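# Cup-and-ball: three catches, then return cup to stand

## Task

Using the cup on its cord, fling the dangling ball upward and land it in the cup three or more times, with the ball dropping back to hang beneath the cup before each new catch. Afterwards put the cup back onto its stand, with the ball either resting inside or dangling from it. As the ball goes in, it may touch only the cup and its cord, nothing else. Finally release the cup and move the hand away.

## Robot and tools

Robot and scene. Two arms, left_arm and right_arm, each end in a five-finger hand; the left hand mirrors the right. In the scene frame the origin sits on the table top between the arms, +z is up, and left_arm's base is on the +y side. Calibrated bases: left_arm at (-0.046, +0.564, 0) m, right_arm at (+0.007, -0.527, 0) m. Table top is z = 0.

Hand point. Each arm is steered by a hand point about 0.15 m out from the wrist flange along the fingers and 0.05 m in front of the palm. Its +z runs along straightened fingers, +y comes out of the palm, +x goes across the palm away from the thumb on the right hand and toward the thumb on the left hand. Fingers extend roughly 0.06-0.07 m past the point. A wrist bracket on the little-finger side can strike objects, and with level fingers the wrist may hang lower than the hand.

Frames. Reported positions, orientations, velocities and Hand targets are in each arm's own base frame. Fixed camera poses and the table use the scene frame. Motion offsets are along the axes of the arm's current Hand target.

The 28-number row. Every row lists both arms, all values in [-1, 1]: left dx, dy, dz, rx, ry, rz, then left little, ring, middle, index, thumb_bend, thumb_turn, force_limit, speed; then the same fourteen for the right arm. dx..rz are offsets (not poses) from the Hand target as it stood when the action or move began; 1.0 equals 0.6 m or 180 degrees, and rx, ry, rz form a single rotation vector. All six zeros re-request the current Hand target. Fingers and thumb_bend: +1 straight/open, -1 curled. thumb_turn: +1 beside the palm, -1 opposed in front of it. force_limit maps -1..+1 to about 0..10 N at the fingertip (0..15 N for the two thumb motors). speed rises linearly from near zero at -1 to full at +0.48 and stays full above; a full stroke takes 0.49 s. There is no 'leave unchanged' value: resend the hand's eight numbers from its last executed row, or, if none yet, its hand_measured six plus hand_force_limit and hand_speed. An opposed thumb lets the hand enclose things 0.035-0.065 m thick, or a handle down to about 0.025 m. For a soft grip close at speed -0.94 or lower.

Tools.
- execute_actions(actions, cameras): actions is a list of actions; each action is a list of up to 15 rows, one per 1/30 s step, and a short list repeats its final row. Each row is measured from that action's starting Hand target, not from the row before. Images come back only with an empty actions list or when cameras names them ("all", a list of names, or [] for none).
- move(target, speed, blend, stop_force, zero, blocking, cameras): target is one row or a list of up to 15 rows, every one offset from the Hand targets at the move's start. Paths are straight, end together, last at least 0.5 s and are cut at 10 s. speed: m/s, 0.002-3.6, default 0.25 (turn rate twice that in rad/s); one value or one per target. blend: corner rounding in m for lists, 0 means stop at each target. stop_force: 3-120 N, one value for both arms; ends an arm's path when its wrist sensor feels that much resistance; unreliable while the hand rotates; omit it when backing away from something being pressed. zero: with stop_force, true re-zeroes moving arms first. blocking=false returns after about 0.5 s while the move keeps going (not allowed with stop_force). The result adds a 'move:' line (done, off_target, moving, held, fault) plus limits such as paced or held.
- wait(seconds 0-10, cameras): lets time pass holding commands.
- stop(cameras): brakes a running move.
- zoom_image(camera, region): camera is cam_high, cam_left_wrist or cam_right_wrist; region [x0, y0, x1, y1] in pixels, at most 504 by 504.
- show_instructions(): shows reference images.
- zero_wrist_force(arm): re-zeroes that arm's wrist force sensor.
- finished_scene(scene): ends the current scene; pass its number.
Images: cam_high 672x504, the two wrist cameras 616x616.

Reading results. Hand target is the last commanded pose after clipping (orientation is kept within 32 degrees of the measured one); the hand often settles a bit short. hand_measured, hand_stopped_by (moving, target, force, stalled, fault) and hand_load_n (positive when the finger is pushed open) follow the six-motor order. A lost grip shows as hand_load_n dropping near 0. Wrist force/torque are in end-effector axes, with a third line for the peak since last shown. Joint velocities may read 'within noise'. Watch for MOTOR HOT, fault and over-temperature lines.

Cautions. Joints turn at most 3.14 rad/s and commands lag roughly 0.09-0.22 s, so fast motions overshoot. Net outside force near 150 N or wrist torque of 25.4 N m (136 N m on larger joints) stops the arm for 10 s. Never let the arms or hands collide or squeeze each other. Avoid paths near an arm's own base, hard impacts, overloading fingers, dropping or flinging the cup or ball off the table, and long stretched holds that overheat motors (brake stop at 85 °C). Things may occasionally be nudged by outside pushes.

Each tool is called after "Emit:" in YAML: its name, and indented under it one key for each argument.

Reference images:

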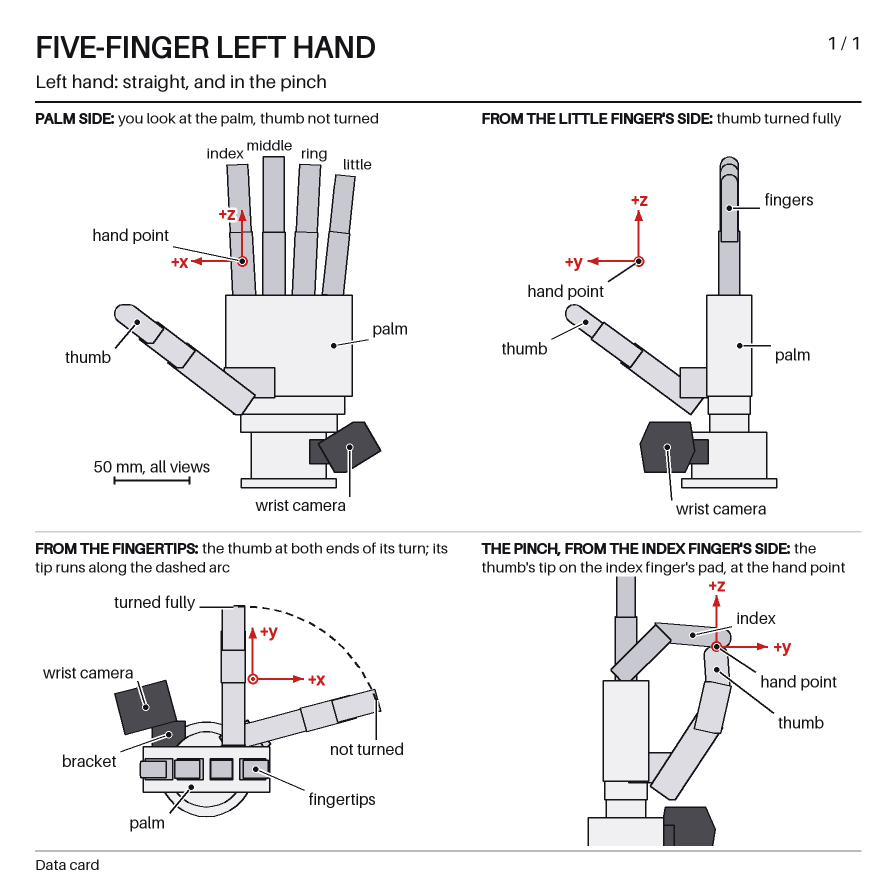

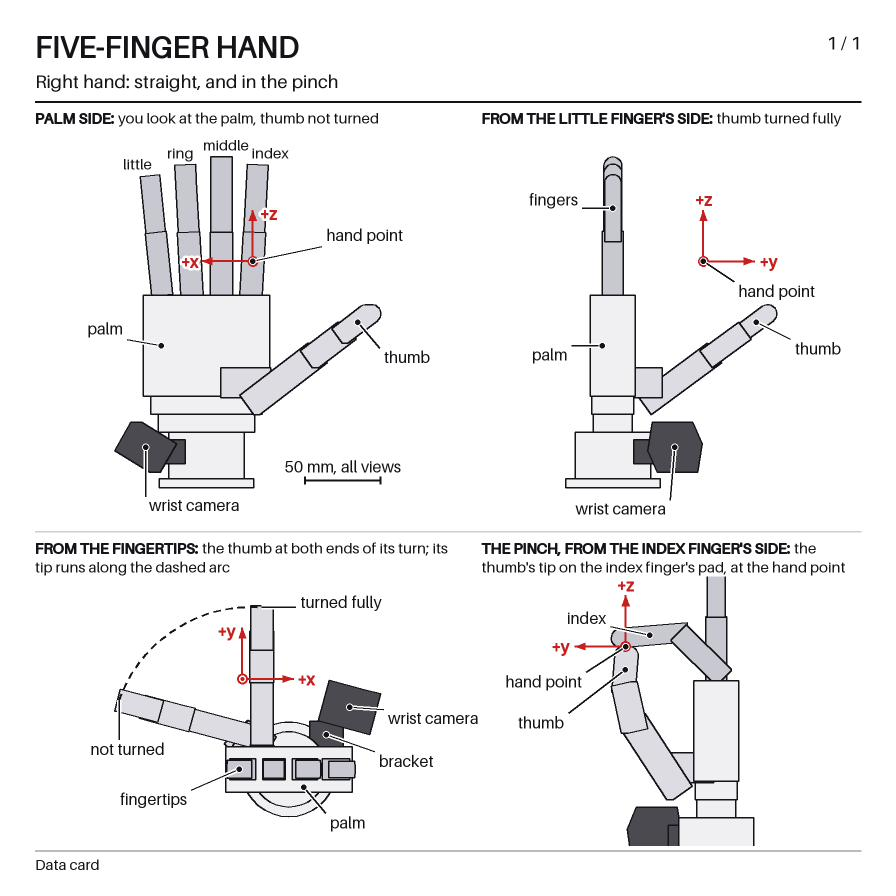

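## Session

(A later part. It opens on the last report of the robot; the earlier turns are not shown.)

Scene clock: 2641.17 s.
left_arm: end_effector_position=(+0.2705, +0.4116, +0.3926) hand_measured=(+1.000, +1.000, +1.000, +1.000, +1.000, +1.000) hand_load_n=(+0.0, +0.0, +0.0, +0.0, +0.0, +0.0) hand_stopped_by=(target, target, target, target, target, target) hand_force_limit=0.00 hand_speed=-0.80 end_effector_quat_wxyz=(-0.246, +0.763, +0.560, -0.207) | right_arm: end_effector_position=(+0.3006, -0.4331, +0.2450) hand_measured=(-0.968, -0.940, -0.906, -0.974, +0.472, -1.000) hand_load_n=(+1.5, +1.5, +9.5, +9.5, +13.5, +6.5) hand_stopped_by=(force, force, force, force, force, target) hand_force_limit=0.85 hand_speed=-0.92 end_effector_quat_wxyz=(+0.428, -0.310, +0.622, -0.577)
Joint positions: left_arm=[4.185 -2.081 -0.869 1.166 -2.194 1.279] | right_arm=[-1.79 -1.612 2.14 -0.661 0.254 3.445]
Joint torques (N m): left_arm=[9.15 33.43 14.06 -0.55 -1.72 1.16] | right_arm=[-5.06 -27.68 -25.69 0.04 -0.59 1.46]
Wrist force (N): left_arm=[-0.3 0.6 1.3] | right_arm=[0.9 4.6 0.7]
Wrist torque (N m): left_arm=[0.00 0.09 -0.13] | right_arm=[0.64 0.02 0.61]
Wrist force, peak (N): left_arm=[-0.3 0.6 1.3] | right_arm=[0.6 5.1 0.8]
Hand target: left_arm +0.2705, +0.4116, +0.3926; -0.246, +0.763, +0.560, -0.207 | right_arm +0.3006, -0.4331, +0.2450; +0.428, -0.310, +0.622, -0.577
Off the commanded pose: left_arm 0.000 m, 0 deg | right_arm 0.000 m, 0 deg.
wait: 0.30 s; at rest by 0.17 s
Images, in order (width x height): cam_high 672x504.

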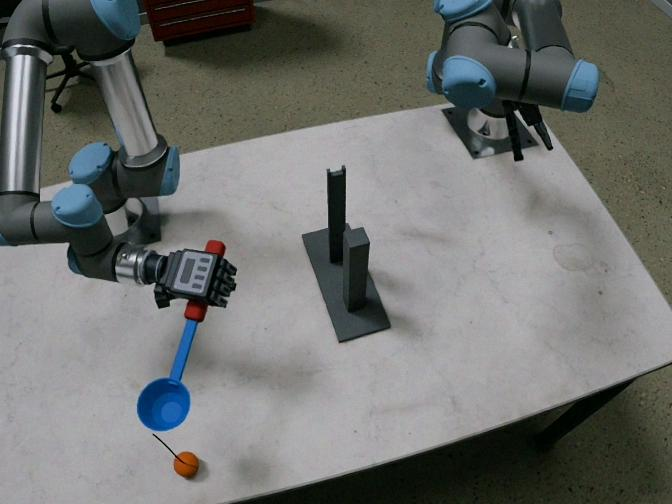

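Emit:
move:
  target:
    - [0,0,0,0,0,0,1,1,1,1,1,1,0,-0.8,0.0035,-0.0006,0.0018,0,0,0,-1,-1,-0.99,-1,-1,-1,0.85,-0.92]
    - [0,0,0,0,0,0,1,1,1,1,1,1,0,-0.8,0.0029,-0.0039,0.0019,0,0,0,-1,-1,-0.99,-1,-1,-1,0.85,-0.92]
  speed: [0.004,0.002]
  cameras: ["cam_high"]

Emit:
zoom_image:
  camera: "cam_high"
  region: [120, 390, 230, 500]

Emit:
wait:
  seconds: 0.2
  cameras: ["cam_high"]

Emit:
zoom_image:
  camera: "cam_high"
  region: [120, 390, 230, 500]

Emit:
wait:
  seconds: 0.2
  cameras: ["cam_high"]

Emit:
zoom_image:
  camera: "cam_high"
  region: [120, 390, 230, 500]

Emit:
wait:
  seconds: 0.2
  cameras: ["cam_high"]

Emit:
zoom_image:
  camera: "cam_high"
  region: [120, 390, 230, 500]

Scene clock: 2648.10 s.
left_arm: end_effector_position=(+0.2705, +0.4116, +0.3926) hand_measured=(+1.000, +1.000, +1.000, +1.000, +1.000, +1.000) hand_load_n=(+0.0, +0.0, +0.0, +0.0, +0.0, +0.0) hand_stopped_by=(target, target, target, target, target, target) hand_force_limit=0.00 hand_speed=-0.80 end_effector_quat_wxyz=(-0.246, +0.763, +0.560, -0.207) | right_arm: end_effector_position=(+0.3006, -0.4355, +0.2470) hand_measured=(-0.968, -0.940, -0.906, -0.974, +0.472, -1.000) hand_load_n=(+2.0, +1.5, +9.5, +9.0, +13.5, +7.0) hand_stopped_by=(force, force, force, force, force, target) hand_force_limit=0.85 hand_speed=-0.92 end_effector_quat_wxyz=(+0.428, -0.310, +0.622, -0.577)
Joint positions: left_arm=[4.185 -2.081 -0.869 1.166 -2.194 1.279] | right_arm=[-1.788 -1.608 2.131 -0.654 0.255 3.445]
Joint torques (N m): left_arm=[8.88 33.87 14.3 -0.4 -1.79 1.17] | right_arm=[-1.82 -28.64 -27.1 -0.17 -0.23 -0.54]
Wrist force (N): left_arm=[-0.2 0.4 1.3] | right_arm=[0.6 4.6 0.6]
Wrist torque (N m): left_arm=[-0.02 0.08 -0.13] | right_arm=[0.65 0.07 0.78]
Wrist force, peak (N): left_arm=[-0.1 0.5 1.5] | right_arm=[1.0 5.3 1.0]
Hand target: left_arm +0.2705, +0.4116, +0.3926; -0.246, +0.763, +0.560, -0.207 | right_arm +0.3006, -0.4355, +0.2470; +0.428, -0.310, +0.622, -0.577
Off the commanded pose: left_arm 0.000 m, 0 deg | right_arm 0.000 m, 0 deg.
move: done
Images, in order (width x height): cam_high 672x504.

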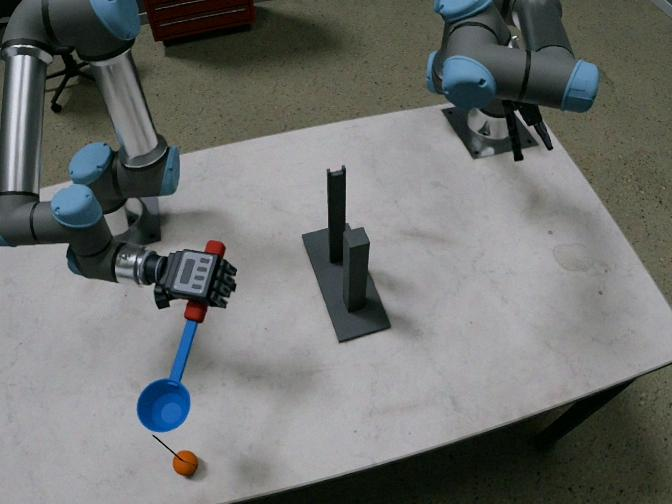

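Scaled by 4.582 from the camera's 672x504 image, which has a finer 960x720 frame.

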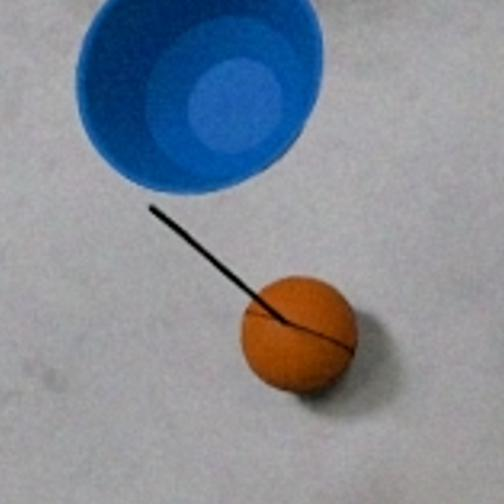

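Scene clock: 2648.30 s.
left_arm: end_effector_position=(+0.2705, +0.4116, +0.3926) hand_measured=(+1.000, +1.000, +1.000, +1.000, +1.000, +1.000) hand_load_n=(+0.0, +0.0, +0.0, +0.0, +0.0, +0.0) hand_stopped_by=(target, target, target, target, target, target) hand_force_limit=0.00 hand_speed=-0.80 end_effector_quat_wxyz=(-0.246, +0.763, +0.560, -0.207) | right_arm: end_effector_position=(+0.3006, -0.4355, +0.2470) hand_measured=(-0.968, -0.940, -0.906, -0.974, +0.472, -1.000) hand_load_n=(+1.5, +2.0, +9.5, +9.0, +13.5, +7.0) hand_stopped_by=(force, force, force, force, force, target) hand_force_limit=0.85 hand_speed=-0.92 end_effector_quat_wxyz=(+0.428, -0.310, +0.622, -0.577)
Joint positions: left_arm=[4.185 -2.081 -0.869 1.166 -2.194 1.279] | right_arm=[-1.788 -1.608 2.131 -0.654 0.255 3.445]
Joint torques (N m): left_arm=[8.92 34.34 14.82 -0.38 -1.69 1.07] | right_arm=[-3.67 -27.04 -25.56 -0.88 -0.79 -0.95]
Wrist force (N): left_arm=[0.0 0.5 1.2] | right_arm=[1.0 5.0 0.6]
Wrist torque (N m): left_arm=[0.00 0.04 -0.12] | right_arm=[0.64 0.03 0.79]
Wrist force, peak (N): left_arm=[-0.2 0.4 1.4] | right_arm=[0.8 5.3 0.9]
Hand target: left_arm +0.2705, +0.4116, +0.3926; -0.246, +0.763, +0.560, -0.207 | right_arm +0.3006, -0.4355, +0.2470; +0.428, -0.310, +0.622, -0.577
Off the commanded pose: left_arm 0.000 m, 0 deg | right_arm 0.000 m, 0 deg.
wait: 0.20 s; at rest by 0.17 s
Images, in order (width x height): cam_high 672x504.

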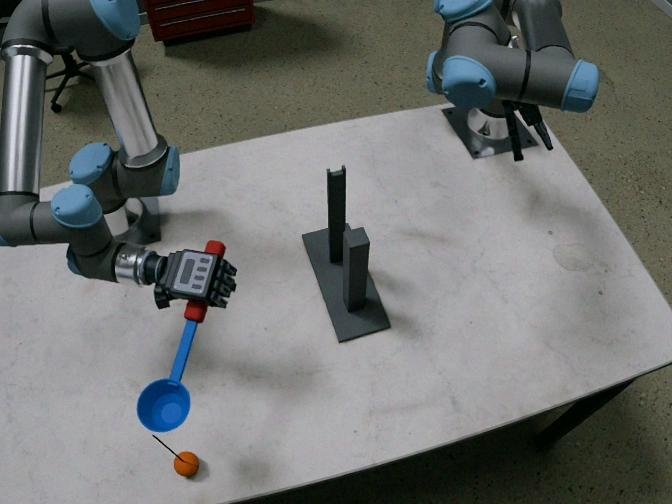

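Scaled by 4.582 from the camera's 672x504 image, which has a finer 960x720 frame.

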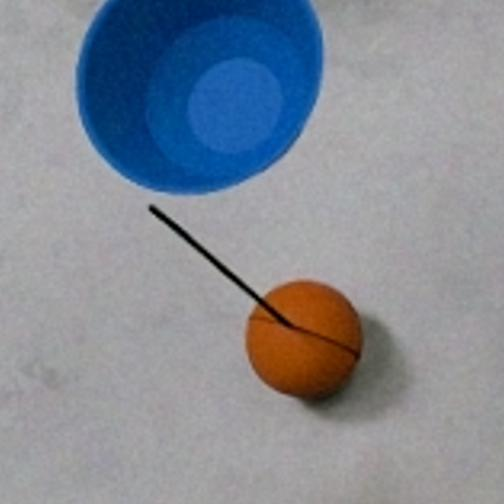

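Scene clock: 2648.50 s.
left_arm: end_effector_position=(+0.2705, +0.4116, +0.3926) hand_measured=(+1.000, +1.000, +1.000, +1.000, +1.000, +1.000) hand_load_n=(+0.0, +0.0, +0.0, +0.0, +0.0, +0.0) hand_stopped_by=(target, target, target, target, target, target) hand_force_limit=0.00 hand_speed=-0.80 end_effector_quat_wxyz=(-0.246, +0.763, +0.560, -0.207) | right_arm: end_effector_position=(+0.3006, -0.4355, +0.2470) hand_measured=(-0.968, -0.940, -0.906, -0.974, +0.472, -1.000) hand_load_n=(+1.5, +1.5, +9.5, +9.0, +13.5, +7.0) hand_stopped_by=(force, force, force, force, force, target) hand_force_limit=0.85 hand_speed=-0.92 end_effector_quat_wxyz=(+0.428, -0.310, +0.622, -0.577)
Joint positions: left_arm=[4.185 -2.081 -0.869 1.166 -2.194 1.279] | right_arm=[-1.788 -1.608 2.131 -0.654 0.255 3.445]
Joint torques (N m): left_arm=[9.28 33.67 14.13 -0.47 -1.69 1.17] | right_arm=[-4.97 -24.74 -24.45 -1.53 -1.34 -1.09]
Wrist force (N): left_arm=[-0.2 0.6 1.2] | right_arm=[0.5 4.1 0.6]
Wrist torque (N m): left_arm=[0.02 0.06 -0.13] | right_arm=[0.64 0.05 0.78]
Wrist force, peak (N): left_arm=[-0.2 0.5 1.4] | right_arm=[0.5 4.9 1.1]
Hand target: left_arm +0.2705, +0.4116, +0.3926; -0.246, +0.763, +0.560, -0.207 | right_arm +0.3006, -0.4355, +0.2470; +0.428, -0.310, +0.622, -0.577
Off the commanded pose: left_arm 0.000 m, 0 deg | right_arm 0.000 m, 0 deg.
wait: 0.20 s; at rest by 0.17 s
Images, in order (width x height): cam_high 672x504.

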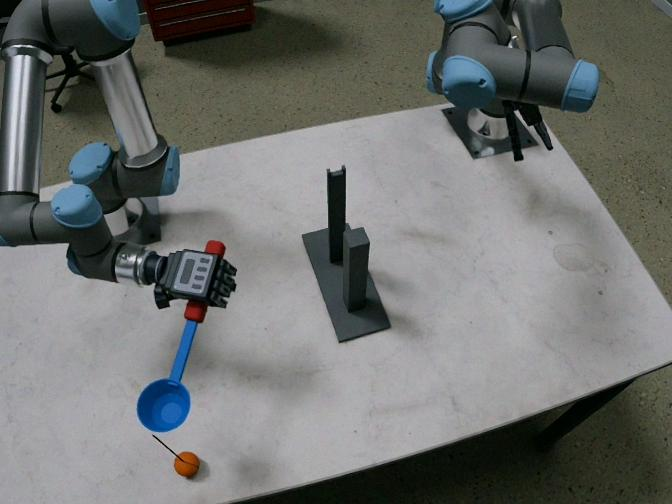

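Scaled by 4.582 from the camera's 672x504 image, which has a finer 960x720 frame.

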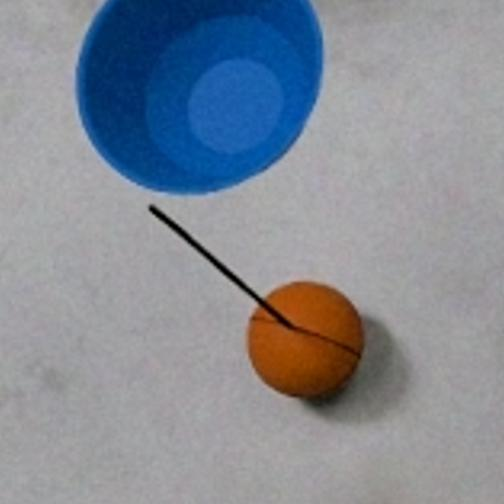

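Scene clock: 2648.70 s.
left_arm: end_effector_position=(+0.2705, +0.4116, +0.3926) hand_measured=(+1.000, +1.000, +1.000, +1.000, +1.000, +1.000) hand_load_n=(+0.0, +0.0, +0.0, +0.0, +0.0, +0.0) hand_stopped_by=(target, target, target, target, target, target) hand_force_limit=0.00 hand_speed=-0.80 end_effector_quat_wxyz=(-0.246, +0.763, +0.560, -0.207) | right_arm: end_effector_position=(+0.3006, -0.4355, +0.2470) hand_measured=(-0.968, -0.940, -0.906, -0.974, +0.472, -1.000) hand_load_n=(+1.5, +1.5, +9.5, +9.0, +13.5, +6.5) hand_stopped_by=(force, force, force, force, force, target) hand_force_limit=0.85 hand_speed=-0.92 end_effector_quat_wxyz=(+0.428, -0.310, +0.622, -0.577)
Joint positions: left_arm=[4.185 -2.081 -0.869 1.166 -2.194 1.279] | right_arm=[-1.788 -1.608 2.131 -0.654 0.255 3.445]
Joint torques (N m): left_arm=[9.32 34.12 13.78 -0.44 -1.68 1.25] | right_arm=[-6.37 -23.68 -22.95 -2.07 -1.41 -1.21]
Wrist force (N): left_arm=[-0.1 0.4 1.1] | right_arm=[0.9 4.7 0.8]
Wrist torque (N m): left_arm=[-0.02 0.06 -0.12] | right_arm=[0.64 0.03 0.79]
Wrist force, peak (N): left_arm=[-0.1 0.5 1.2] | right_arm=[0.9 5.3 0.9]
Hand target: left_arm +0.2705, +0.4116, +0.3926; -0.246, +0.763, +0.560, -0.207 | right_arm +0.3006, -0.4355, +0.2470; +0.428, -0.310, +0.622, -0.577
Off the commanded pose: left_arm 0.000 m, 0 deg | right_arm 0.000 m, 0 deg.
wait: 0.20 s; at rest by 0.17 s
Images, in order (width x height): cam_high 672x504.

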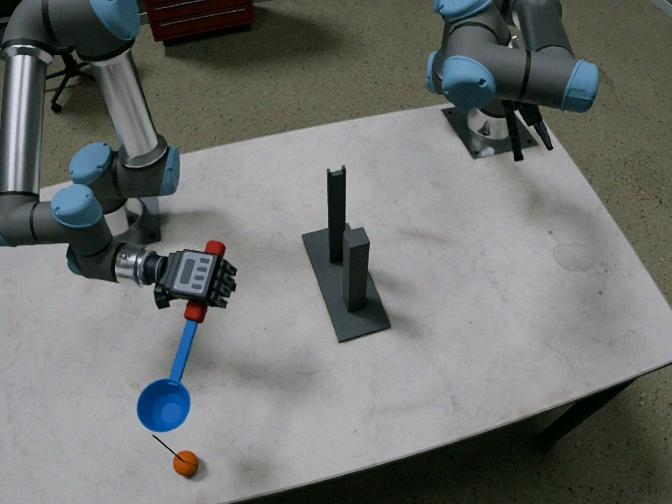

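Scaled by 4.582 from the camera's 672x504 image, which has a finer 960x720 frame.

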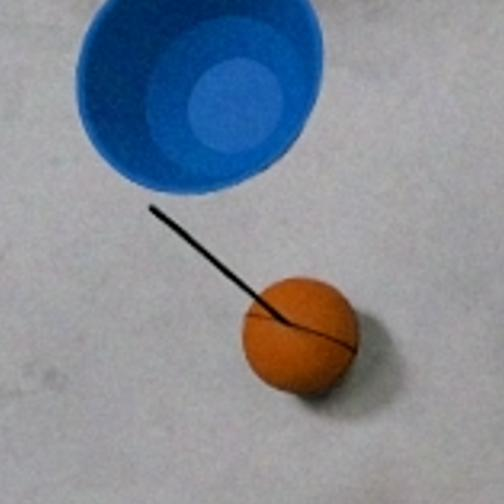

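Emit:
move:
  target: [0,0,0,0,0,0,1,1,1,1,1,1,0,-0.8,-0.0649,-0.3663,0.0877,0,0,0,-1,-1,-0.99,-1,-1,-1,0.85,-0.92]
  speed: 0.1335

Emit:
execute_actions:
  actions:
    - [[0,0,0,0,0,0,1,1,1,1,1,1,0,-0.8,0,0,0,0,0,0,-1,-1,-0.99,-1,-1,-1,0.85,-0.92],[0,0,0,0,0,0,1,1,1,1,1,1,0,-0.8,0,0,0,0,0,0,-1,-1,-0.99,-1,-1,-1,0.85,-0.92],[0,0,0,0,0,0,1,1,1,1,1,1,0,-0.8,0,0.0001,0.0035,0,0,0,-1,-1,-0.99,-1,-1,-1,0.85,-0.92],[0,0,0,0,0,0,1,1,1,1,1,1,0,-0.8,0.0001,0.0003,0.0104,0,0,0,-1,-1,-0.99,-1,-1,-1,0.85,-0.92],[0,0,0,0,0,0,1,1,1,1,1,1,0,-0.8,0.0002,0.0007,0.0208,0,0,0,-1,-1,-0.99,-1,-1,-1,0.85,-0.92],[0,0,0,0,0,0,1,1,1,1,1,1,0,-0.8,0.0003,0.0011,0.0347,0,0,0,-1,-1,-0.99,-1,-1,-1,0.85,-0.92],[0,0,0,0,0,0,1,1,1,1,1,1,0,-0.8,0.0004,0.0016,0.0485,0,0,0,-1,-1,-0.99,-1,-1,-1,0.85,-0.92],[0,0,0,0,0,0,1,1,1,1,1,1,0,-0.8,0.0005,0.0020,0.0624,0,0,0,-1,-1,-0.99,-1,-1,-1,0.85,-0.92],[0,0,0,0,0,0,1,1,1,1,1,1,0,-0.8,0.0006,0.0025,0.0763,0,0,0,-1,-1,-0.99,-1,-1,-1,0.85,-0.92],[0,0,0,0,0,0,1,1,1,1,1,1,0,-0.8,0.0007,0.0029,0.0902,0,0,0,-1,-1,-0.99,-1,-1,-1,0.85,-0.92],[0,0,0,0,0,0,1,1,1,1,1,1,0,-0.8,0.0008,0.0033,0.1040,0,0,0,-1,-1,-0.99,-1,-1,-1,0.85,-0.92],[0,0,0,0,0,0,1,1,1,1,1,1,0,-0.8,0.0009,0.0038,0.1179,0,0,0,-1,-1,-0.99,-1,-1,-1,0.85,-0.92],[0,0,0,0,0,0,1,1,1,1,1,1,0,-0.8,0.0010,0.0042,0.1318,0,0,0,-1,-1,-0.99,-1,-1,-1,0.85,-0.92],[0,0,0,0,0,0,1,1,1,1,1,1,0,-0.8,0.0011,0.0047,0.1456,0,0,0,-1,-1,-0.99,-1,-1,-1,0.85,-0.92],[0,0,0,0,0,0,1,1,1,1,1,1,0,-0.8,0.0012,0.0051,0.1595,0,0,0,-1,-1,-0.99,-1,-1,-1,0.85,-0.92]]
    - [[0,0,0,0,0,0,1,1,1,1,1,1,0,-0.8,0,0.0002,0.0049,0,0,0,-1,-1,-0.99,-1,-1,-1,0.85,-0.92],[0,0,0,0,0,0,1,1,1,1,1,1,0,-0.8,0,0,0.0007,0,0,0,-1,-1,-0.99,-1,-1,-1,0.85,-0.92],[0,0,0,0,0,0,1,1,1,1,1,1,0,-0.8,-0.0001,-0.0004,-0.0125,0,0,0,-1,-1,-0.99,-1,-1,-1,0.85,-0.92],[0,0,0,0,0,0,1,1,1,1,1,1,0,-0.8,-0.0003,-0.0011,-0.0347,0,0,0,-1,-1,-0.99,-1,-1,-1,0.85,-0.92],[0,0,0,0,0,0,1,1,1,1,1,1,0,-0.8,-0.0004,-0.0018,-0.0569,0,0,0,-1,-1,-0.99,-1,-1,-1,0.85,-0.92],[0,0,0,0,0,0,1,1,1,1,1,1,0,-0.8,-0.0006,-0.0025,-0.0791,0,0,0,-1,-1,-0.99,-1,-1,-1,0.85,-0.92],[0,0,0,0,0,0,1,1,1,1,1,1,0,-0.8,-0.0008,-0.0033,-0.1012,0,0,0,-1,-1,-0.99,-1,-1,-1,0.85,-0.92],[0,0,0,0,0,0,1,1,1,1,1,1,0,-0.8,-0.0010,-0.0040,-0.1234,0,0,0,-1,-1,-0.99,-1,-1,-1,0.85,-0.92],[0,0,0,0,0,0,1,1,1,1,1,1,0,-0.8,-0.0011,-0.0047,-0.1456,0,0,0,-1,-1,-0.99,-1,-1,-1,0.85,-0.92],[0,0,0,0,0,0,1,1,1,1,1,1,0,-0.8,-0.0013,-0.0054,-0.1678,0,0,0,-1,-1,-0.99,-1,-1,-1,0.85,-0.92],[0,0,0,0,0,0,1,1,1,1,1,1,0,-0.8,-0.0015,-0.0061,-0.1900,0,0,0,-1,-1,-0.99,-1,-1,-1,0.85,-0.92],[0,0,0,0,0,0,1,1,1,1,1,1,0,-0.8,-0.0016,-0.0068,-0.2122,0,0,0,-1,-1,-0.99,-1,-1,-1,0.85,-0.92],[0,0,0,0,0,0,1,1,1,1,1,1,0,-0.8,-0.0018,-0.0075,-0.2344,0,0,0,-1,-1,-0.99,-1,-1,-1,0.85,-0.92],[0,0,0,0,0,0,1,1,1,1,1,1,0,-0.8,-0.0019,-0.0078,-0.2441,0,0,0,-1,-1,-0.99,-1,-1,-1,0.85,-0.92],[0,0,0,0,0,0,1,1,1,1,1,1,0,-0.8,-0.0019,-0.0078,-0.2413,0,0,0,-1,-1,-0.99,-1,-1,-1,0.85,-0.92]]
    - [[0,0,0,0,0,0,1,1,1,1,1,1,0,-0.8,0.0001,0.0005,0.0153,0,0,0,-1,-1,-0.99,-1,-1,-1,0.85,-0.92],[0,0,0,0,0,0,1,1,1,1,1,1,0,-0.8,0.0003,0.0014,0.0430,0,0,0,-1,-1,-0.99,-1,-1,-1,0.85,-0.92],[0,0,0,0,0,0,1,1,1,1,1,1,0,-0.8,0.0005,0.0023,0.0707,0,0,0,-1,-1,-0.99,-1,-1,-1,0.85,-0.92],[0,0,0,0,0,0,1,1,1,1,1,1,0,-0.8,0.0008,0.0032,0.0985,0,0,0,-1,-1,-0.99,-1,-1,-1,0.85,-0.92],[0,0,0,0,0,0,1,1,1,1,1,1,0,-0.8,0.0010,0.0041,0.1262,0,0,0,-1,-1,-0.99,-1,-1,-1,0.85,-0.92],[0,0,0,0,0,0,1,1,1,1,1,1,0,-0.8,0.0012,0.0049,0.1539,0,0,0,-1,-1,-0.99,-1,-1,-1,0.85,-0.92],[0,0,0,0,0,0,1,1,1,1,1,1,0,-0.8,0.0014,0.0058,0.1817,0,0,0,-1,-1,-0.99,-1,-1,-1,0.85,-0.92],[0,0,0,0,0,0,1,1,1,1,1,1,0,-0.8,0.0016,0.0067,0.2094,0,0,0,-1,-1,-0.99,-1,-1,-1,0.85,-0.92],[0,0,0,0,0,0,1,1,1,1,1,1,0,-0.8,0.0018,0.0076,0.2372,0,0,0,-1,-1,-0.99,-1,-1,-1,0.85,-0.92],[0,0,0,0,0,0,1,1,1,1,1,1,0,-0.8,0.0020,0.0085,0.2649,0,0,0,-1,-1,-0.99,-1,-1,-1,0.85,-0.92],[0,0,0,0,0,0,1,1,1,1,1,1,0,-0.8,0.0023,0.0094,0.2926,0,0,0,-1,-1,-0.99,-1,-1,-1,0.85,-0.92],[0,0,0,0,0,0,1,1,1,1,1,1,0,-0.8,0.0025,0.0103,0.3204,0,0,0,-1,-1,-0.99,-1,-1,-1,0.85,-0.92],[0,0,0,0,0,0,1,1,1,1,1,1,0,-0.8,0.0027,0.0112,0.3481,0,0,0,-1,-1,-0.99,-1,-1,-1,0.85,-0.92],[0,0,0,0,0,0,1,1,1,1,1,1,0,-0.8,0.0028,0.0116,0.3620,0,0,0,-1,-1,-0.99,-1,-1,-1,0.85,-0.92],[0,0,0,0,0,0,1,1,1,1,1,1,0,-0.8,0.0028,0.0116,0.3620,0,0,0,-1,-1,-0.99,-1,-1,-1,0.85,-0.92]]
    - [[0,0,0,0,0,0,1,1,1,1,1,1,0,-0.8,-0.0001,-0.0004,-0.0139,0,0,0,-1,-1,-0.99,-1,-1,-1,0.85,-0.92],[0,0,0,0,0,0,1,1,1,1,1,1,0,-0.8,-0.0003,-0.0013,-0.0416,0,0,0,-1,-1,-0.99,-1,-1,-1,0.85,-0.92],[0,0,0,0,0,0,1,1,1,1,1,1,0,-0.8,-0.0005,-0.0021,-0.0638,0,0,0,-1,-1,-0.99,-1,-1,-1,0.85,-0.92],[0,0,0,0,0,0,1,1,1,1,1,1,0,-0.8,-0.0006,-0.0026,-0.0804,0,0,0,-1,-1,-0.99,-1,-1,-1,0.85,-0.92],[0,0,0,0,0,0,1,1,1,1,1,1,0,-0.8,0.0031,-0.0036,-0.0915,0,0,0,-1,-1,-0.99,-1,-1,-1,0.85,-0.92],[0,0,0,0,0,0,1,1,1,1,1,1,0,-0.8,0.0106,-0.0051,-0.0971,0,0,0,-1,-1,-0.99,-1,-1,-1,0.85,-0.92],[0,0,0,0,0,0,1,1,1,1,1,1,0,-0.8,0.0218,-0.0072,-0.0999,0,0,0,-1,-1,-0.99,-1,-1,-1,0.85,-0.92],[0,0,0,0,0,0,1,1,1,1,1,1,0,-0.8,0.0349,-0.0098,-0.1043,0,0,0,-1,-1,-0.99,-1,-1,-1,0.85,-0.92],[0,0,0,0,0,0,1,1,1,1,1,1,0,-0.8,0.0480,-0.0122,-0.1104,0,0,0,-1,-1,-0.99,-1,-1,-1,0.85,-0.92],[0,0,0,0,0,0,1,1,1,1,1,1,0,-0.8,0.0610,-0.0149,-0.1183,0,0,0,-1,-1,-0.99,-1,-1,-1,0.85,-0.92],[0,0,0,0,0,0,1,1,1,1,1,1,0,-0.8,0.0751,-0.0120,-0.1279,0,0,0,-1,-1,-0.99,-1,-1,-1,0.85,-0.92],[0,0,0,0,0,0,1,1,1,1,1,1,0,-0.8,0.0864,-0.0032,-0.1394,0,0,0,-1,-1,-0.99,-1,-1,-1,0.85,-0.92],[0,0,0,0,0,0,1,1,1,1,1,1,0,-0.8,0.0947,0.0118,-0.1527,0,0,0,-1,-1,-0.99,-1,-1,-1,0.85,-0.92],[0,0,0,0,0,0,1,1,1,1,1,1,0,-0.8,0.0985,0.0332,-0.1679,0,0,0,-1,-1,-0.99,-1,-1,-1,0.85,-0.92],[0,0,0,0,0,0,1,1,1,1,1,1,0,-0.8,0.1033,0.0600,-0.1843,0,0,0,-1,-1,-0.99,-1,-1,-1,0.85,-0.92]]
    - [[0,0,0,0,0,0,1,1,1,1,1,1,0,-0.8,0.0052,0.0295,-0.0165,0,0,0,-1,-1,-0.99,-1,-1,-1,0.85,-0.92],[0,0,0,0,0,0,1,1,1,1,1,1,0,-0.8,0.0100,0.0564,-0.0325,0,0,0,-1,-1,-0.99,-1,-1,-1,0.85,-0.92],[0,0,0,0,0,0,1,1,1,1,1,1,0,-0.8,0.0142,0.0800,-0.0472,0,0,0,-1,-1,-0.99,-1,-1,-1,0.85,-0.92],[0,0,0,0,0,0,1,1,1,1,1,1,0,-0.8,0.0177,0.1003,-0.0601,0,0,0,-1,-1,-0.99,-1,-1,-1,0.85,-0.92],[0,0,0,0,0,0,1,1,1,1,1,1,0,-0.8,0.0207,0.1174,-0.0712,0,0,0,-1,-1,-0.99,-1,-1,-1,0.85,-0.92],[0,0,0,0,0,0,1,1,1,1,1,1,0,-0.8,0.0232,0.1314,-0.0800,0,0,0,-1,-1,-0.99,-1,-1,-1,0.85,-0.92],[0,0,0,0,0,0,1,1,1,1,1,1,0,-0.8,0.0251,0.1421,-0.0871,0,0,0,-1,-1,-0.99,-1,-1,-1,0.85,-0.92],[0,0,0,0,0,0,1,1,1,1,1,1,0,-0.8,0.0264,0.1496,-0.0924,0,0,0,-1,-1,-0.99,-1,-1,-1,0.85,-0.92],[0,0,0,0,0,0,1,1,1,1,1,1,0,-0.8,0.0271,0.1539,-0.0958,0,0,0,-1,-1,-0.99,-1,-1,-1,0.85,-0.92],[0,0,0,0,0,0,1,1,1,1,1,1,0,-0.8,0.0274,0.1554,-0.0976,0,0,0,-1,-1,-0.99,-1,-1,-1,0.85,-0.92]]
  cameras: ["cam_high","cam_left_wrist"]

Emit:
wait:
  seconds: 0.1
  cameras: ["cam_high","cam_left_wrist"]

Emit:
wait:
  seconds: 0.3
  cameras: ["cam_high","cam_left_wrist"]

Scene clock: 2670.93 s.
left_arm: end_effector_position=(+0.2705, +0.4116, +0.3926) hand_measured=(+1.000, +1.000, +1.000, +1.000, +1.000, +1.000) hand_load_n=(+0.0, -0.5, +0.0, +0.0, +0.0, +0.0) hand_stopped_by=(target, target, target, target, target, target) hand_force_limit=0.00 hand_speed=-0.80 end_effector_quat_wxyz=(-0.246, +0.763, +0.560, -0.207) | right_arm: end_effector_position=(+0.3409, -0.4560, +0.4717) hand_measured=(-0.968, -0.940, -0.906, -0.974, +0.472, -1.000) hand_load_n=(+2.0, +1.5, +9.5, +9.0, +13.5, +7.0) hand_stopped_by=(force, force, force, force, force, target) hand_force_limit=0.85 hand_speed=-0.92 end_effector_quat_wxyz=(+0.428, -0.310, +0.622, -0.577)
Joint positions: left_arm=[4.185 -2.081 -0.869 1.166 -2.194 1.279] | right_arm=[-1.666 -1.648 1.57 -0.013 0.377 3.401]
Joint torques (N m): left_arm=[8.68 33.96 14.07 -0.42 -1.8 1.11] | right_arm=[-7.5 -32.12 -27.56 -2.15 -2.32 1.8]
Wrist force (N): left_arm=[0.0 0.3 1.4] | right_arm=[0.6 3.9 0.6]
Wrist torque (N m): left_arm=[-0.04 0.05 -0.11] | right_arm=[0.64 0.04 0.78]
Wrist force, peak (N): left_arm=[-0.2 0.4 1.6] | right_arm=[1.4 7.0 0.9]
Hand target: left_arm +0.2705, +0.4116, +0.3926; -0.246, +0.763, +0.560, -0.207 | right_arm +0.3408, -0.4560, +0.4718; +0.428, -0.310, +0.622, -0.577
Off the commanded pose: left_arm 0.000 m, 0 deg | right_arm 0.000 m, 0 deg.
move: done

Scene clock: 2673.73 s.
left_arm: end_effector_position=(+0.2705, +0.4116, +0.3926) hand_measured=(+1.000, +1.000, +1.000, +1.000, +1.000, +1.000) hand_load_n=(+0.0, +0.0, +0.0, +0.0, +0.0, -0.5) hand_stopped_by=(target, target, target, target, target, target) hand_force_limit=0.00 hand_speed=-0.80 end_effector_quat_wxyz=(-0.246, +0.763, +0.560, -0.207) | right_arm: end_effector_position=(+0.3194, -0.5067, +0.3255) hand_measured=(-0.968, -0.940, -0.906, -0.974, +0.472, -1.000) hand_load_n=(+2.0, +2.0, +9.5, +9.5, +13.5, +6.5) hand_stopped_by=(force, force, force, force, force, target) hand_force_limit=0.85 hand_speed=-0.92 end_effector_quat_wxyz=(+0.428, -0.310, +0.622, -0.577)
Joint positions: left_arm=[4.185 -2.081 -0.869 1.166 -2.194 1.279] | right_arm=[-1.706 -1.5 1.8 -0.401 0.337 3.412]
Joint torques (N m): left_arm=[9.21 34.14 14.72 -0.59 -1.73 0.98] | right_arm=[-2.99 -12.26 -20.15 -2.64 0.39 -0.69]
Wrist force (N): left_arm=[-0.2 0.3 1.1] | right_arm=[0.5 4.0 1.2]
Wrist torque (N m): left_arm=[-0.03 0.06 -0.12] | right_arm=[0.58 0.04 0.77]
Wrist force, peak (N): left_arm=[-0.2 0.4 1.5] | right_arm=[0.9 7.4 9.8]
Hand target: left_arm +0.2705, +0.4116, +0.3926; -0.246, +0.763, +0.560, -0.207 | right_arm +0.3193, -0.5067, +0.3254; +0.428, -0.310, +0.622, -0.577
Off the commanded pose: left_arm 0.000 m, 0 deg | right_arm 0.000 m, 0 deg.
Step readings (end_effector_position of left_arm | right_arm):
0: (+0.2705, +0.4116, +0.3926) | (+0.3409, -0.4560, +0.4717)
1: (+0.2705, +0.4116, +0.3926) | (+0.3409, -0.4560, +0.4717)
2: (+0.2705, +0.4116, +0.3926) | (+0.3409, -0.4560, +0.4717)
4: (+0.2705, +0.4116, +0.3926) | (+0.3414, -0.4562, +0.4719)
8: (+0.2705, +0.4116, +0.3926) | (+0.3588, -0.4645, +0.4716)
15: (+0.2705, +0.4116, +0.3926) | (+0.4119, -0.4909, +0.4711)
16: (+0.2705, +0.4116, +0.3926) | (+0.4189, -0.4945, +0.4711)
17: (+0.2705, +0.4116, +0.3926) | (+0.4248, -0.4976, +0.4711)
19: (+0.2705, +0.4116, +0.3926) | (+0.4265, -0.4994, +0.4716)
23: (+0.2705, +0.4116, +0.3926) | (+0.3893, -0.4800, +0.4716)
30: (+0.2705, +0.4116, +0.3926) | (+0.3087, -0.4383, +0.4711)
31: (+0.2705, +0.4116, +0.3926) | (+0.3004, -0.4343, +0.4711)
32: (+0.2705, +0.4116, +0.3926) | (+0.2993, -0.4341, +0.4713)
34: (+0.2705, +0.4116, +0.3926) | (+0.3146, -0.4413, +0.4715)
38: (+0.2705, +0.4116, +0.3926) | (+0.3766, -0.4675, +0.4688)
45: (+0.2705, +0.4116, +0.3926) | (+0.4800, -0.5221, +0.4688)
46: (+0.2705, +0.4116, +0.3926) | (+0.4885, -0.5273, +0.4692)
47: (+0.2705, +0.4116, +0.3926) | (+0.4908, -0.5301, +0.4701)
49: (+0.2705, +0.4116, +0.3926) | (+0.4737, -0.5240, +0.4720)
53: (+0.2705, +0.4116, +0.3926) | (+0.4361, -0.5114, +0.4717)
60: (+0.2705, +0.4116, +0.3926) | (+0.3854, -0.5409, +0.4531)
61: (+0.2705, +0.4116, +0.3926) | (+0.3766, -0.5377, +0.4374)
62: (+0.2705, +0.4116, +0.3926) | (+0.3698, -0.5334, +0.4218)
64: (+0.2705, +0.4116, +0.3926) | (+0.3558, -0.5238, +0.3883)
68: (+0.2705, +0.4116, +0.3926) | (+0.3292, -0.5097, +0.3378)
75: (+0.2705, +0.4116, +0.3926) | (+0.3190, -0.5065, +0.3252)
camera_calibration:
cam_left_wrist: T_world_to_cam=[[-0.641971, 0.517504, 0.565741, -0.255726], [0.734502, 0.626762, 0.260148, -0.56419], [-0.219957, 0.582545, -0.78247, 0.234956], [0, 0, 0, 1]] pos_world=[0.301911, 0.34908, 0.475293]
Images, in order (width x height): cam_high 672x504, cam_left_wrist 616x616.

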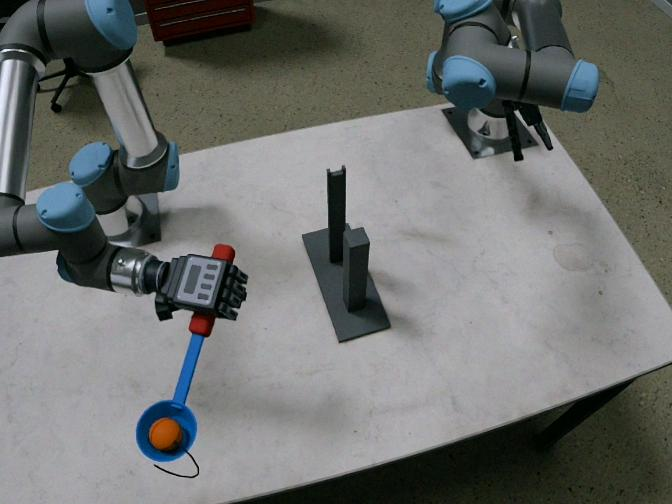

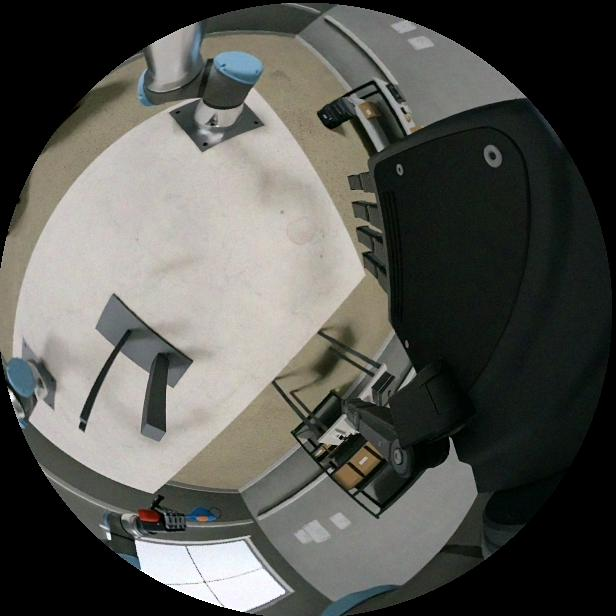

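Scene clock: 2673.83 s.
left_arm: end_effector_position=(+0.2705, +0.4116, +0.3926) hand_measured=(+1.000, +1.000, +1.000, +1.000, +1.000, +1.000) hand_load_n=(+0.0, +0.0, +0.0, +0.0, +0.0, -0.5) hand_stopped_by=(target, target, target, target, target, target) hand_force_limit=0.00 hand_speed=-0.80 end_effector_quat_wxyz=(-0.246, +0.763, +0.560, -0.207) | right_arm: end_effector_position=(+0.3194, -0.5067, +0.3255) hand_measured=(-0.968, -0.940, -0.906, -0.974, +0.472, -1.000) hand_load_n=(+2.0, +2.0, +9.5, +9.5, +13.5, +6.5) hand_stopped_by=(force, force, force, force, force, target) hand_force_limit=0.85 hand_speed=-0.92 end_effector_quat_wxyz=(+0.428, -0.310, +0.622, -0.577)
Joint positions: left_arm=[4.185 -2.081 -0.869 1.166 -2.194 1.279] | right_arm=[-1.706 -1.5 1.8 -0.401 0.337 3.412]
Joint torques (N m): left_arm=[8.64 33.86 14.47 -0.46 -1.72 1.07] | right_arm=[-4.53 -13.26 -18.76 -2.91 -0.38 0.43]
Wrist force (N): left_arm=[-0.1 0.3 1.2] | right_arm=[0.6 4.1 0.9]
Wrist torque (N m): left_arm=[-0.05 0.06 -0.12] | right_arm=[0.64 0.03 0.78]
Wrist force, peak (N): left_arm=[0.0 0.5 1.4] | right_arm=[0.9 4.7 0.9]
Hand target: left_arm +0.2705, +0.4116, +0.3926; -0.246, +0.763, +0.560, -0.207 | right_arm +0.3193, -0.5067, +0.3254; +0.428, -0.310, +0.622, -0.577
Off the commanded pose: left_arm 0.000 m, 0 deg | right_arm 0.000 m, 0 deg.
wait: 0.10 s; no rest
camera_calibration:
cam_left_wrist: T_world_to_cam=[[-0.641971, 0.517504, 0.565741, -0.255726], [0.734502, 0.626762, 0.260148, -0.56419], [-0.219957, 0.582545, -0.78247, 0.234956], [0, 0, 0, 1]] pos_world=[0.301911, 0.34908, 0.475293]
Images, in order (width x height): cam_high 672x504, cam_left_wrist 616x616.

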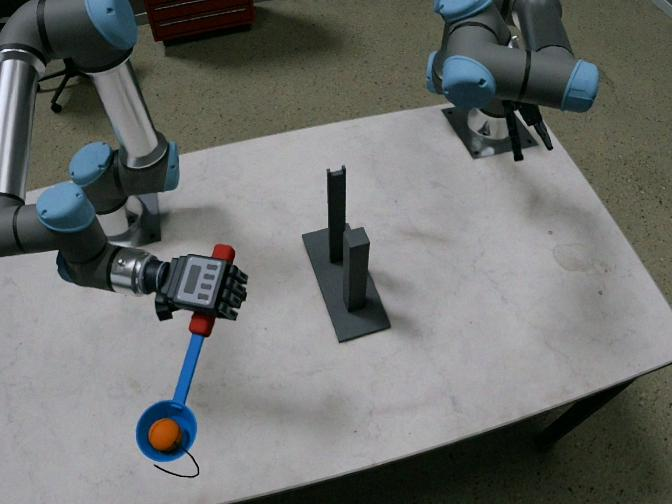

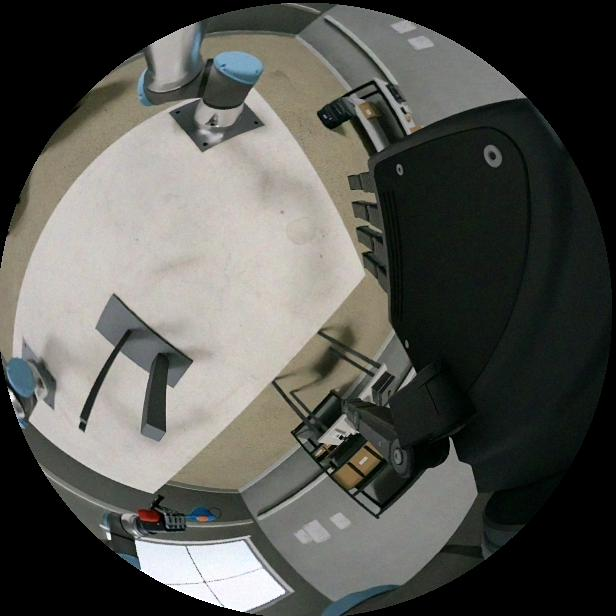

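Scene clock: 2674.13 s.
left_arm: end_effector_position=(+0.2705, +0.4116, +0.3926) hand_measured=(+1.000, +1.000, +1.000, +1.000, +1.000, +1.000) hand_load_n=(+0.0, +0.0, +0.0, -0.5, +0.0, +0.0) hand_stopped_by=(target, target, target, target, target, target) hand_force_limit=0.00 hand_speed=-0.80 end_effector_quat_wxyz=(-0.246, +0.763, +0.560, -0.207) | right_arm: end_effector_position=(+0.3194, -0.5067, +0.3255) hand_measured=(-0.968, -0.940, -0.906, -0.974, +0.472, -1.000) hand_load_n=(+2.0, +2.0, +9.5, +9.5, +14.0, +6.5) hand_stopped_by=(force, force, force, force, force, target) hand_force_limit=0.85 hand_speed=-0.92 end_effector_quat_wxyz=(+0.428, -0.310, +0.622, -0.577)
Joint positions: left_arm=[4.185 -2.081 -0.869 1.166 -2.194 1.279] | right_arm=[-1.706 -1.5 1.801 -0.401 0.337 3.412]
Joint torques (N m): left_arm=[8.63 33.74 14.18 -0.44 -1.79 1.05] | right_arm=[-6.26 -12.96 -16.31 -2.96 -1.81 1.49]
Wrist force (N): left_arm=[-0.1 0.3 1.2] | right_arm=[0.7 5.0 0.8]
Wrist torque (N m): left_arm=[-0.04 0.06 -0.12] | right_arm=[0.64 0.07 0.77]
Wrist force, peak (N): left_arm=[-0.1 0.4 1.5] | right_arm=[0.9 5.1 0.8]
Hand target: left_arm +0.2705, +0.4116, +0.3926; -0.246, +0.763, +0.560, -0.207 | right_arm +0.3193, -0.5067, +0.3254; +0.428, -0.310, +0.622, -0.577
Off the commanded pose: left_arm 0.000 m, 0 deg | right_arm 0.000 m, 0 deg.
wait: 0.30 s; at rest by 0.17 s
camera_calibration:
cam_left_wrist: T_world_to_cam=[[-0.641971, 0.517504, 0.565741, -0.255726], [0.734502, 0.626762, 0.260148, -0.56419], [-0.219957, 0.582545, -0.78247, 0.234956], [0, 0, 0, 1]] pos_world=[0.301911, 0.34908, 0.475293]
Images, in order (width x height): cam_high 672x504, cam_left_wrist 616x616.

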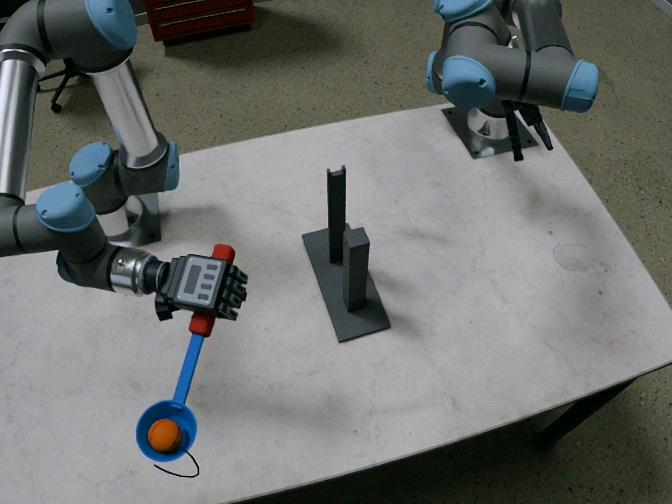

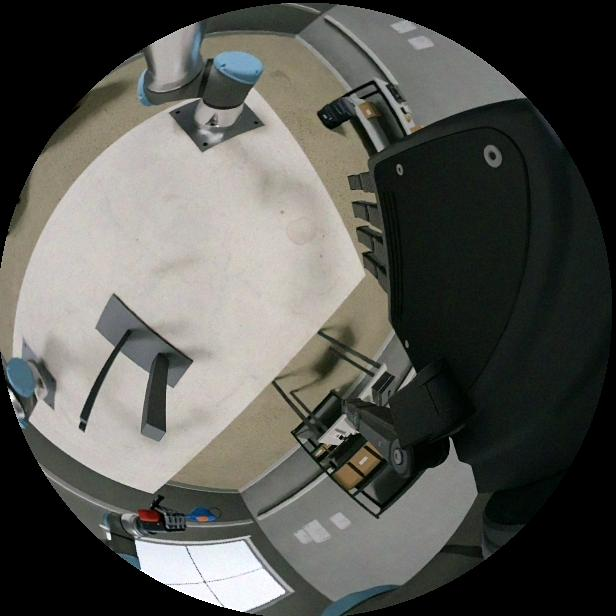

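Emit:
move:
  target: [0,0,0,0,0,0,1,1,1,1,1,1,0,-0.8,-0.1865,-0.2471,-0.0328,0,0,0,-1,-1,-0.99,-1,-1,-1,0.85,-0.92]
  speed: 0.15
  cameras: ["cam_high"]

Emit:
move:
  target:
    - [0,0,0,0,0,0,1,1,1,1,1,1,0,-0.8,0,0,0,0,0,0.6,-1,-1,-0.99,-1,-1,-1,0.85,-0.92]
    - [0,0,0,0,0,0,1,1,1,1,1,1,0,-0.8,0,0,0,0,0,0,-1,-1,-0.99,-1,-1,-1,0.85,-0.92]
  speed: 0.35
  cameras: ["cam_high","cam_left_wrist"]

Scene clock: 2683.47 s.
left_arm: end_effector_position=(+0.2705, +0.4116, +0.3926) hand_measured=(+1.000, +1.000, +1.000, +1.000, +1.000, +1.000) hand_load_n=(+0.0, +0.0, +0.0, +0.0, -0.5, +0.0) hand_stopped_by=(target, target, target, target, target, target) hand_force_limit=0.00 hand_speed=-0.80 end_effector_quat_wxyz=(-0.246, +0.763, +0.560, -0.207) | right_arm: end_effector_position=(+0.3351, -0.4202, +0.4902) hand_measured=(-0.968, -0.940, -0.906, -0.974, +0.472, -1.000) hand_load_n=(+2.0, +2.0, +9.5, +9.5, +13.5, +6.5) hand_stopped_by=(force, force, force, force, force, target) hand_force_limit=0.85 hand_speed=-0.92 end_effector_quat_wxyz=(+0.428, -0.310, +0.622, -0.577)
Joint positions: left_arm=[4.185 -2.081 -0.869 1.166 -2.194 1.279] | right_arm=[-1.693 -1.735 1.599 0.039 0.349 3.408]
Joint torques (N m): left_arm=[9.12 33.86 14.19 -0.4 -1.73 0.94] | right_arm=[-0.05 -8.3 -21.71 -1.73 0.73 1.53]
Wrist force (N): left_arm=[-0.1 0.2 1.2] | right_arm=[0.7 4.8 1.2]
Wrist torque (N m): left_arm=[-0.05 0.06 -0.11] | right_arm=[0.59 0.06 0.77]
Wrist force, peak (N): left_arm=[-0.3 0.6 1.5] | right_arm=[1.9 6.7 0.9]
Hand target: left_arm +0.2705, +0.4116, +0.3926; -0.246, +0.763, +0.560, -0.207 | right_arm +0.3351, -0.4202, +0.4902; +0.428, -0.310, +0.622, -0.577
Off the commanded pose: left_arm 0.000 m, 0 deg | right_arm 0.000 m, 0 deg.
move: done
Images, in order (width x height): cam_high 672x504.

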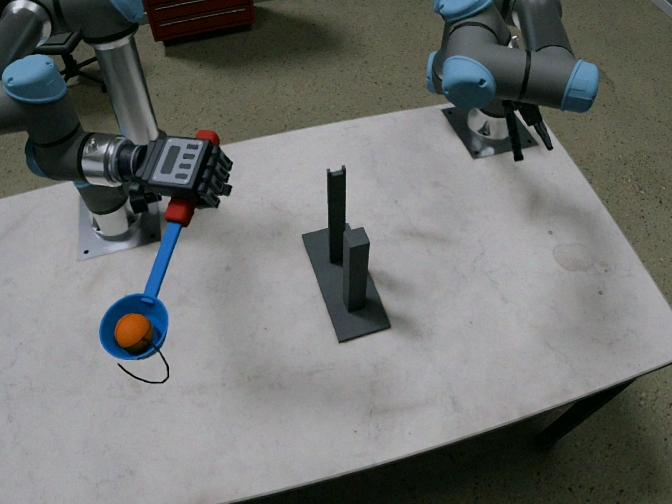

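Scene clock: 2689.63 s.
left_arm: end_effector_position=(+0.2705, +0.4116, +0.3926) hand_measured=(+1.000, +1.000, +1.000, +1.000, +1.000, +1.000) hand_load_n=(+0.0, +0.0, +0.0, +0.0, +0.0, +0.0) hand_stopped_by=(target, target, target, target, target, target) hand_force_limit=0.00 hand_speed=-0.80 end_effector_quat_wxyz=(-0.246, +0.763, +0.560, -0.207) | right_arm: end_effector_position=(+0.3352, -0.4202, +0.4903) hand_measured=(-0.968, -0.940, -0.906, -0.974, +0.472, -1.000) hand_load_n=(+4.5, +1.0, +9.5, +9.0, +12.5, +5.0) hand_stopped_by=(force, force, force, force, force, target) hand_force_limit=0.85 hand_speed=-0.92 end_effector_quat_wxyz=(+0.428, -0.310, +0.622, -0.577)
Joint positions: left_arm=[4.185 -2.081 -0.869 1.166 -2.194 1.279] | right_arm=[-1.693 -1.735 1.599 0.039 0.349 3.408]
Joint torques (N m): left_arm=[8.96 34.48 14.52 -0.5 -1.79 1.1] | right_arm=[-5.66 -7.62 -18.11 -2.89 -0.72 -0.79]
Wrist force (N): left_arm=[-0.2 0.5 1.1] | right_arm=[0.6 3.9 0.4]
Wrist torque (N m): left_arm=[-0.01 0.07 -0.13] | right_arm=[0.63 0.07 0.72]
Wrist force, peak (N): left_arm=[-0.1 0.3 1.6] | right_arm=[0.7 5.4 0.8]
Hand target: left_arm +0.2705, +0.4116, +0.3926; -0.246, +0.763, +0.560, -0.207 | right_arm +0.3351, -0.4202, +0.4902; +0.428, -0.310, +0.622, -0.577
Off the commanded pose: left_arm 0.000 m, 0 deg | right_arm 0.000 m, 0 deg.
move: done
camera_calibration:
cam_left_wrist: T_world_to_cam=[[-0.641971, 0.517504, 0.565741, -0.255726], [0.734502, 0.626762, 0.260148, -0.56419], [-0.219957, 0.582545, -0.78247, 0.234956], [0, 0, 0, 1]] pos_world=[0.301911, 0.34908, 0.475293]
Images, in order (width x height): cam_high 672x504, cam_left_wrist 616x616.

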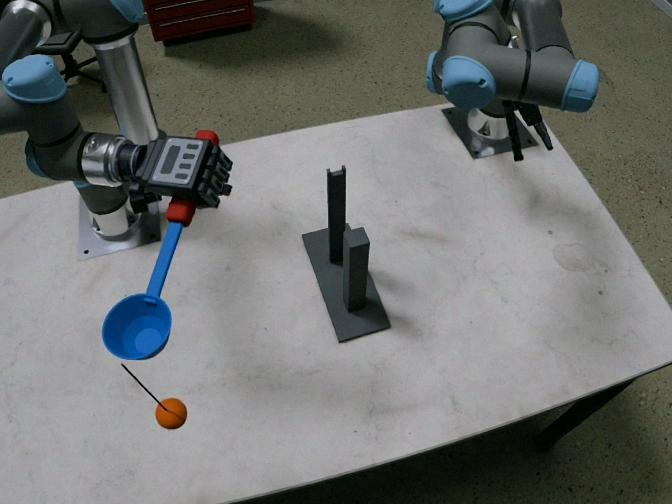

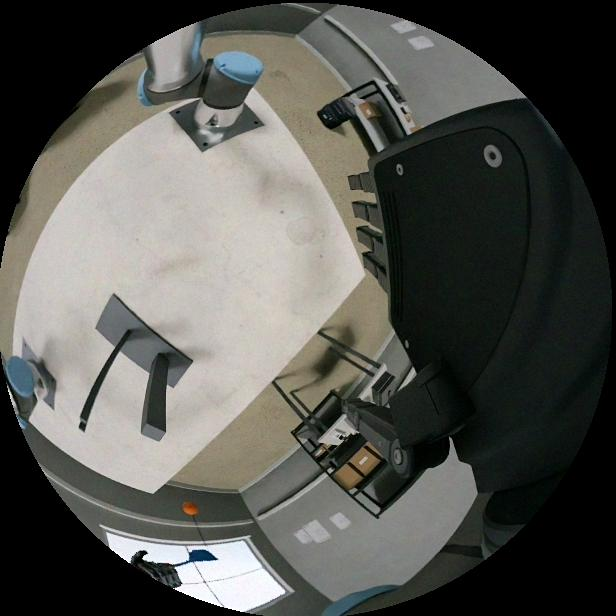

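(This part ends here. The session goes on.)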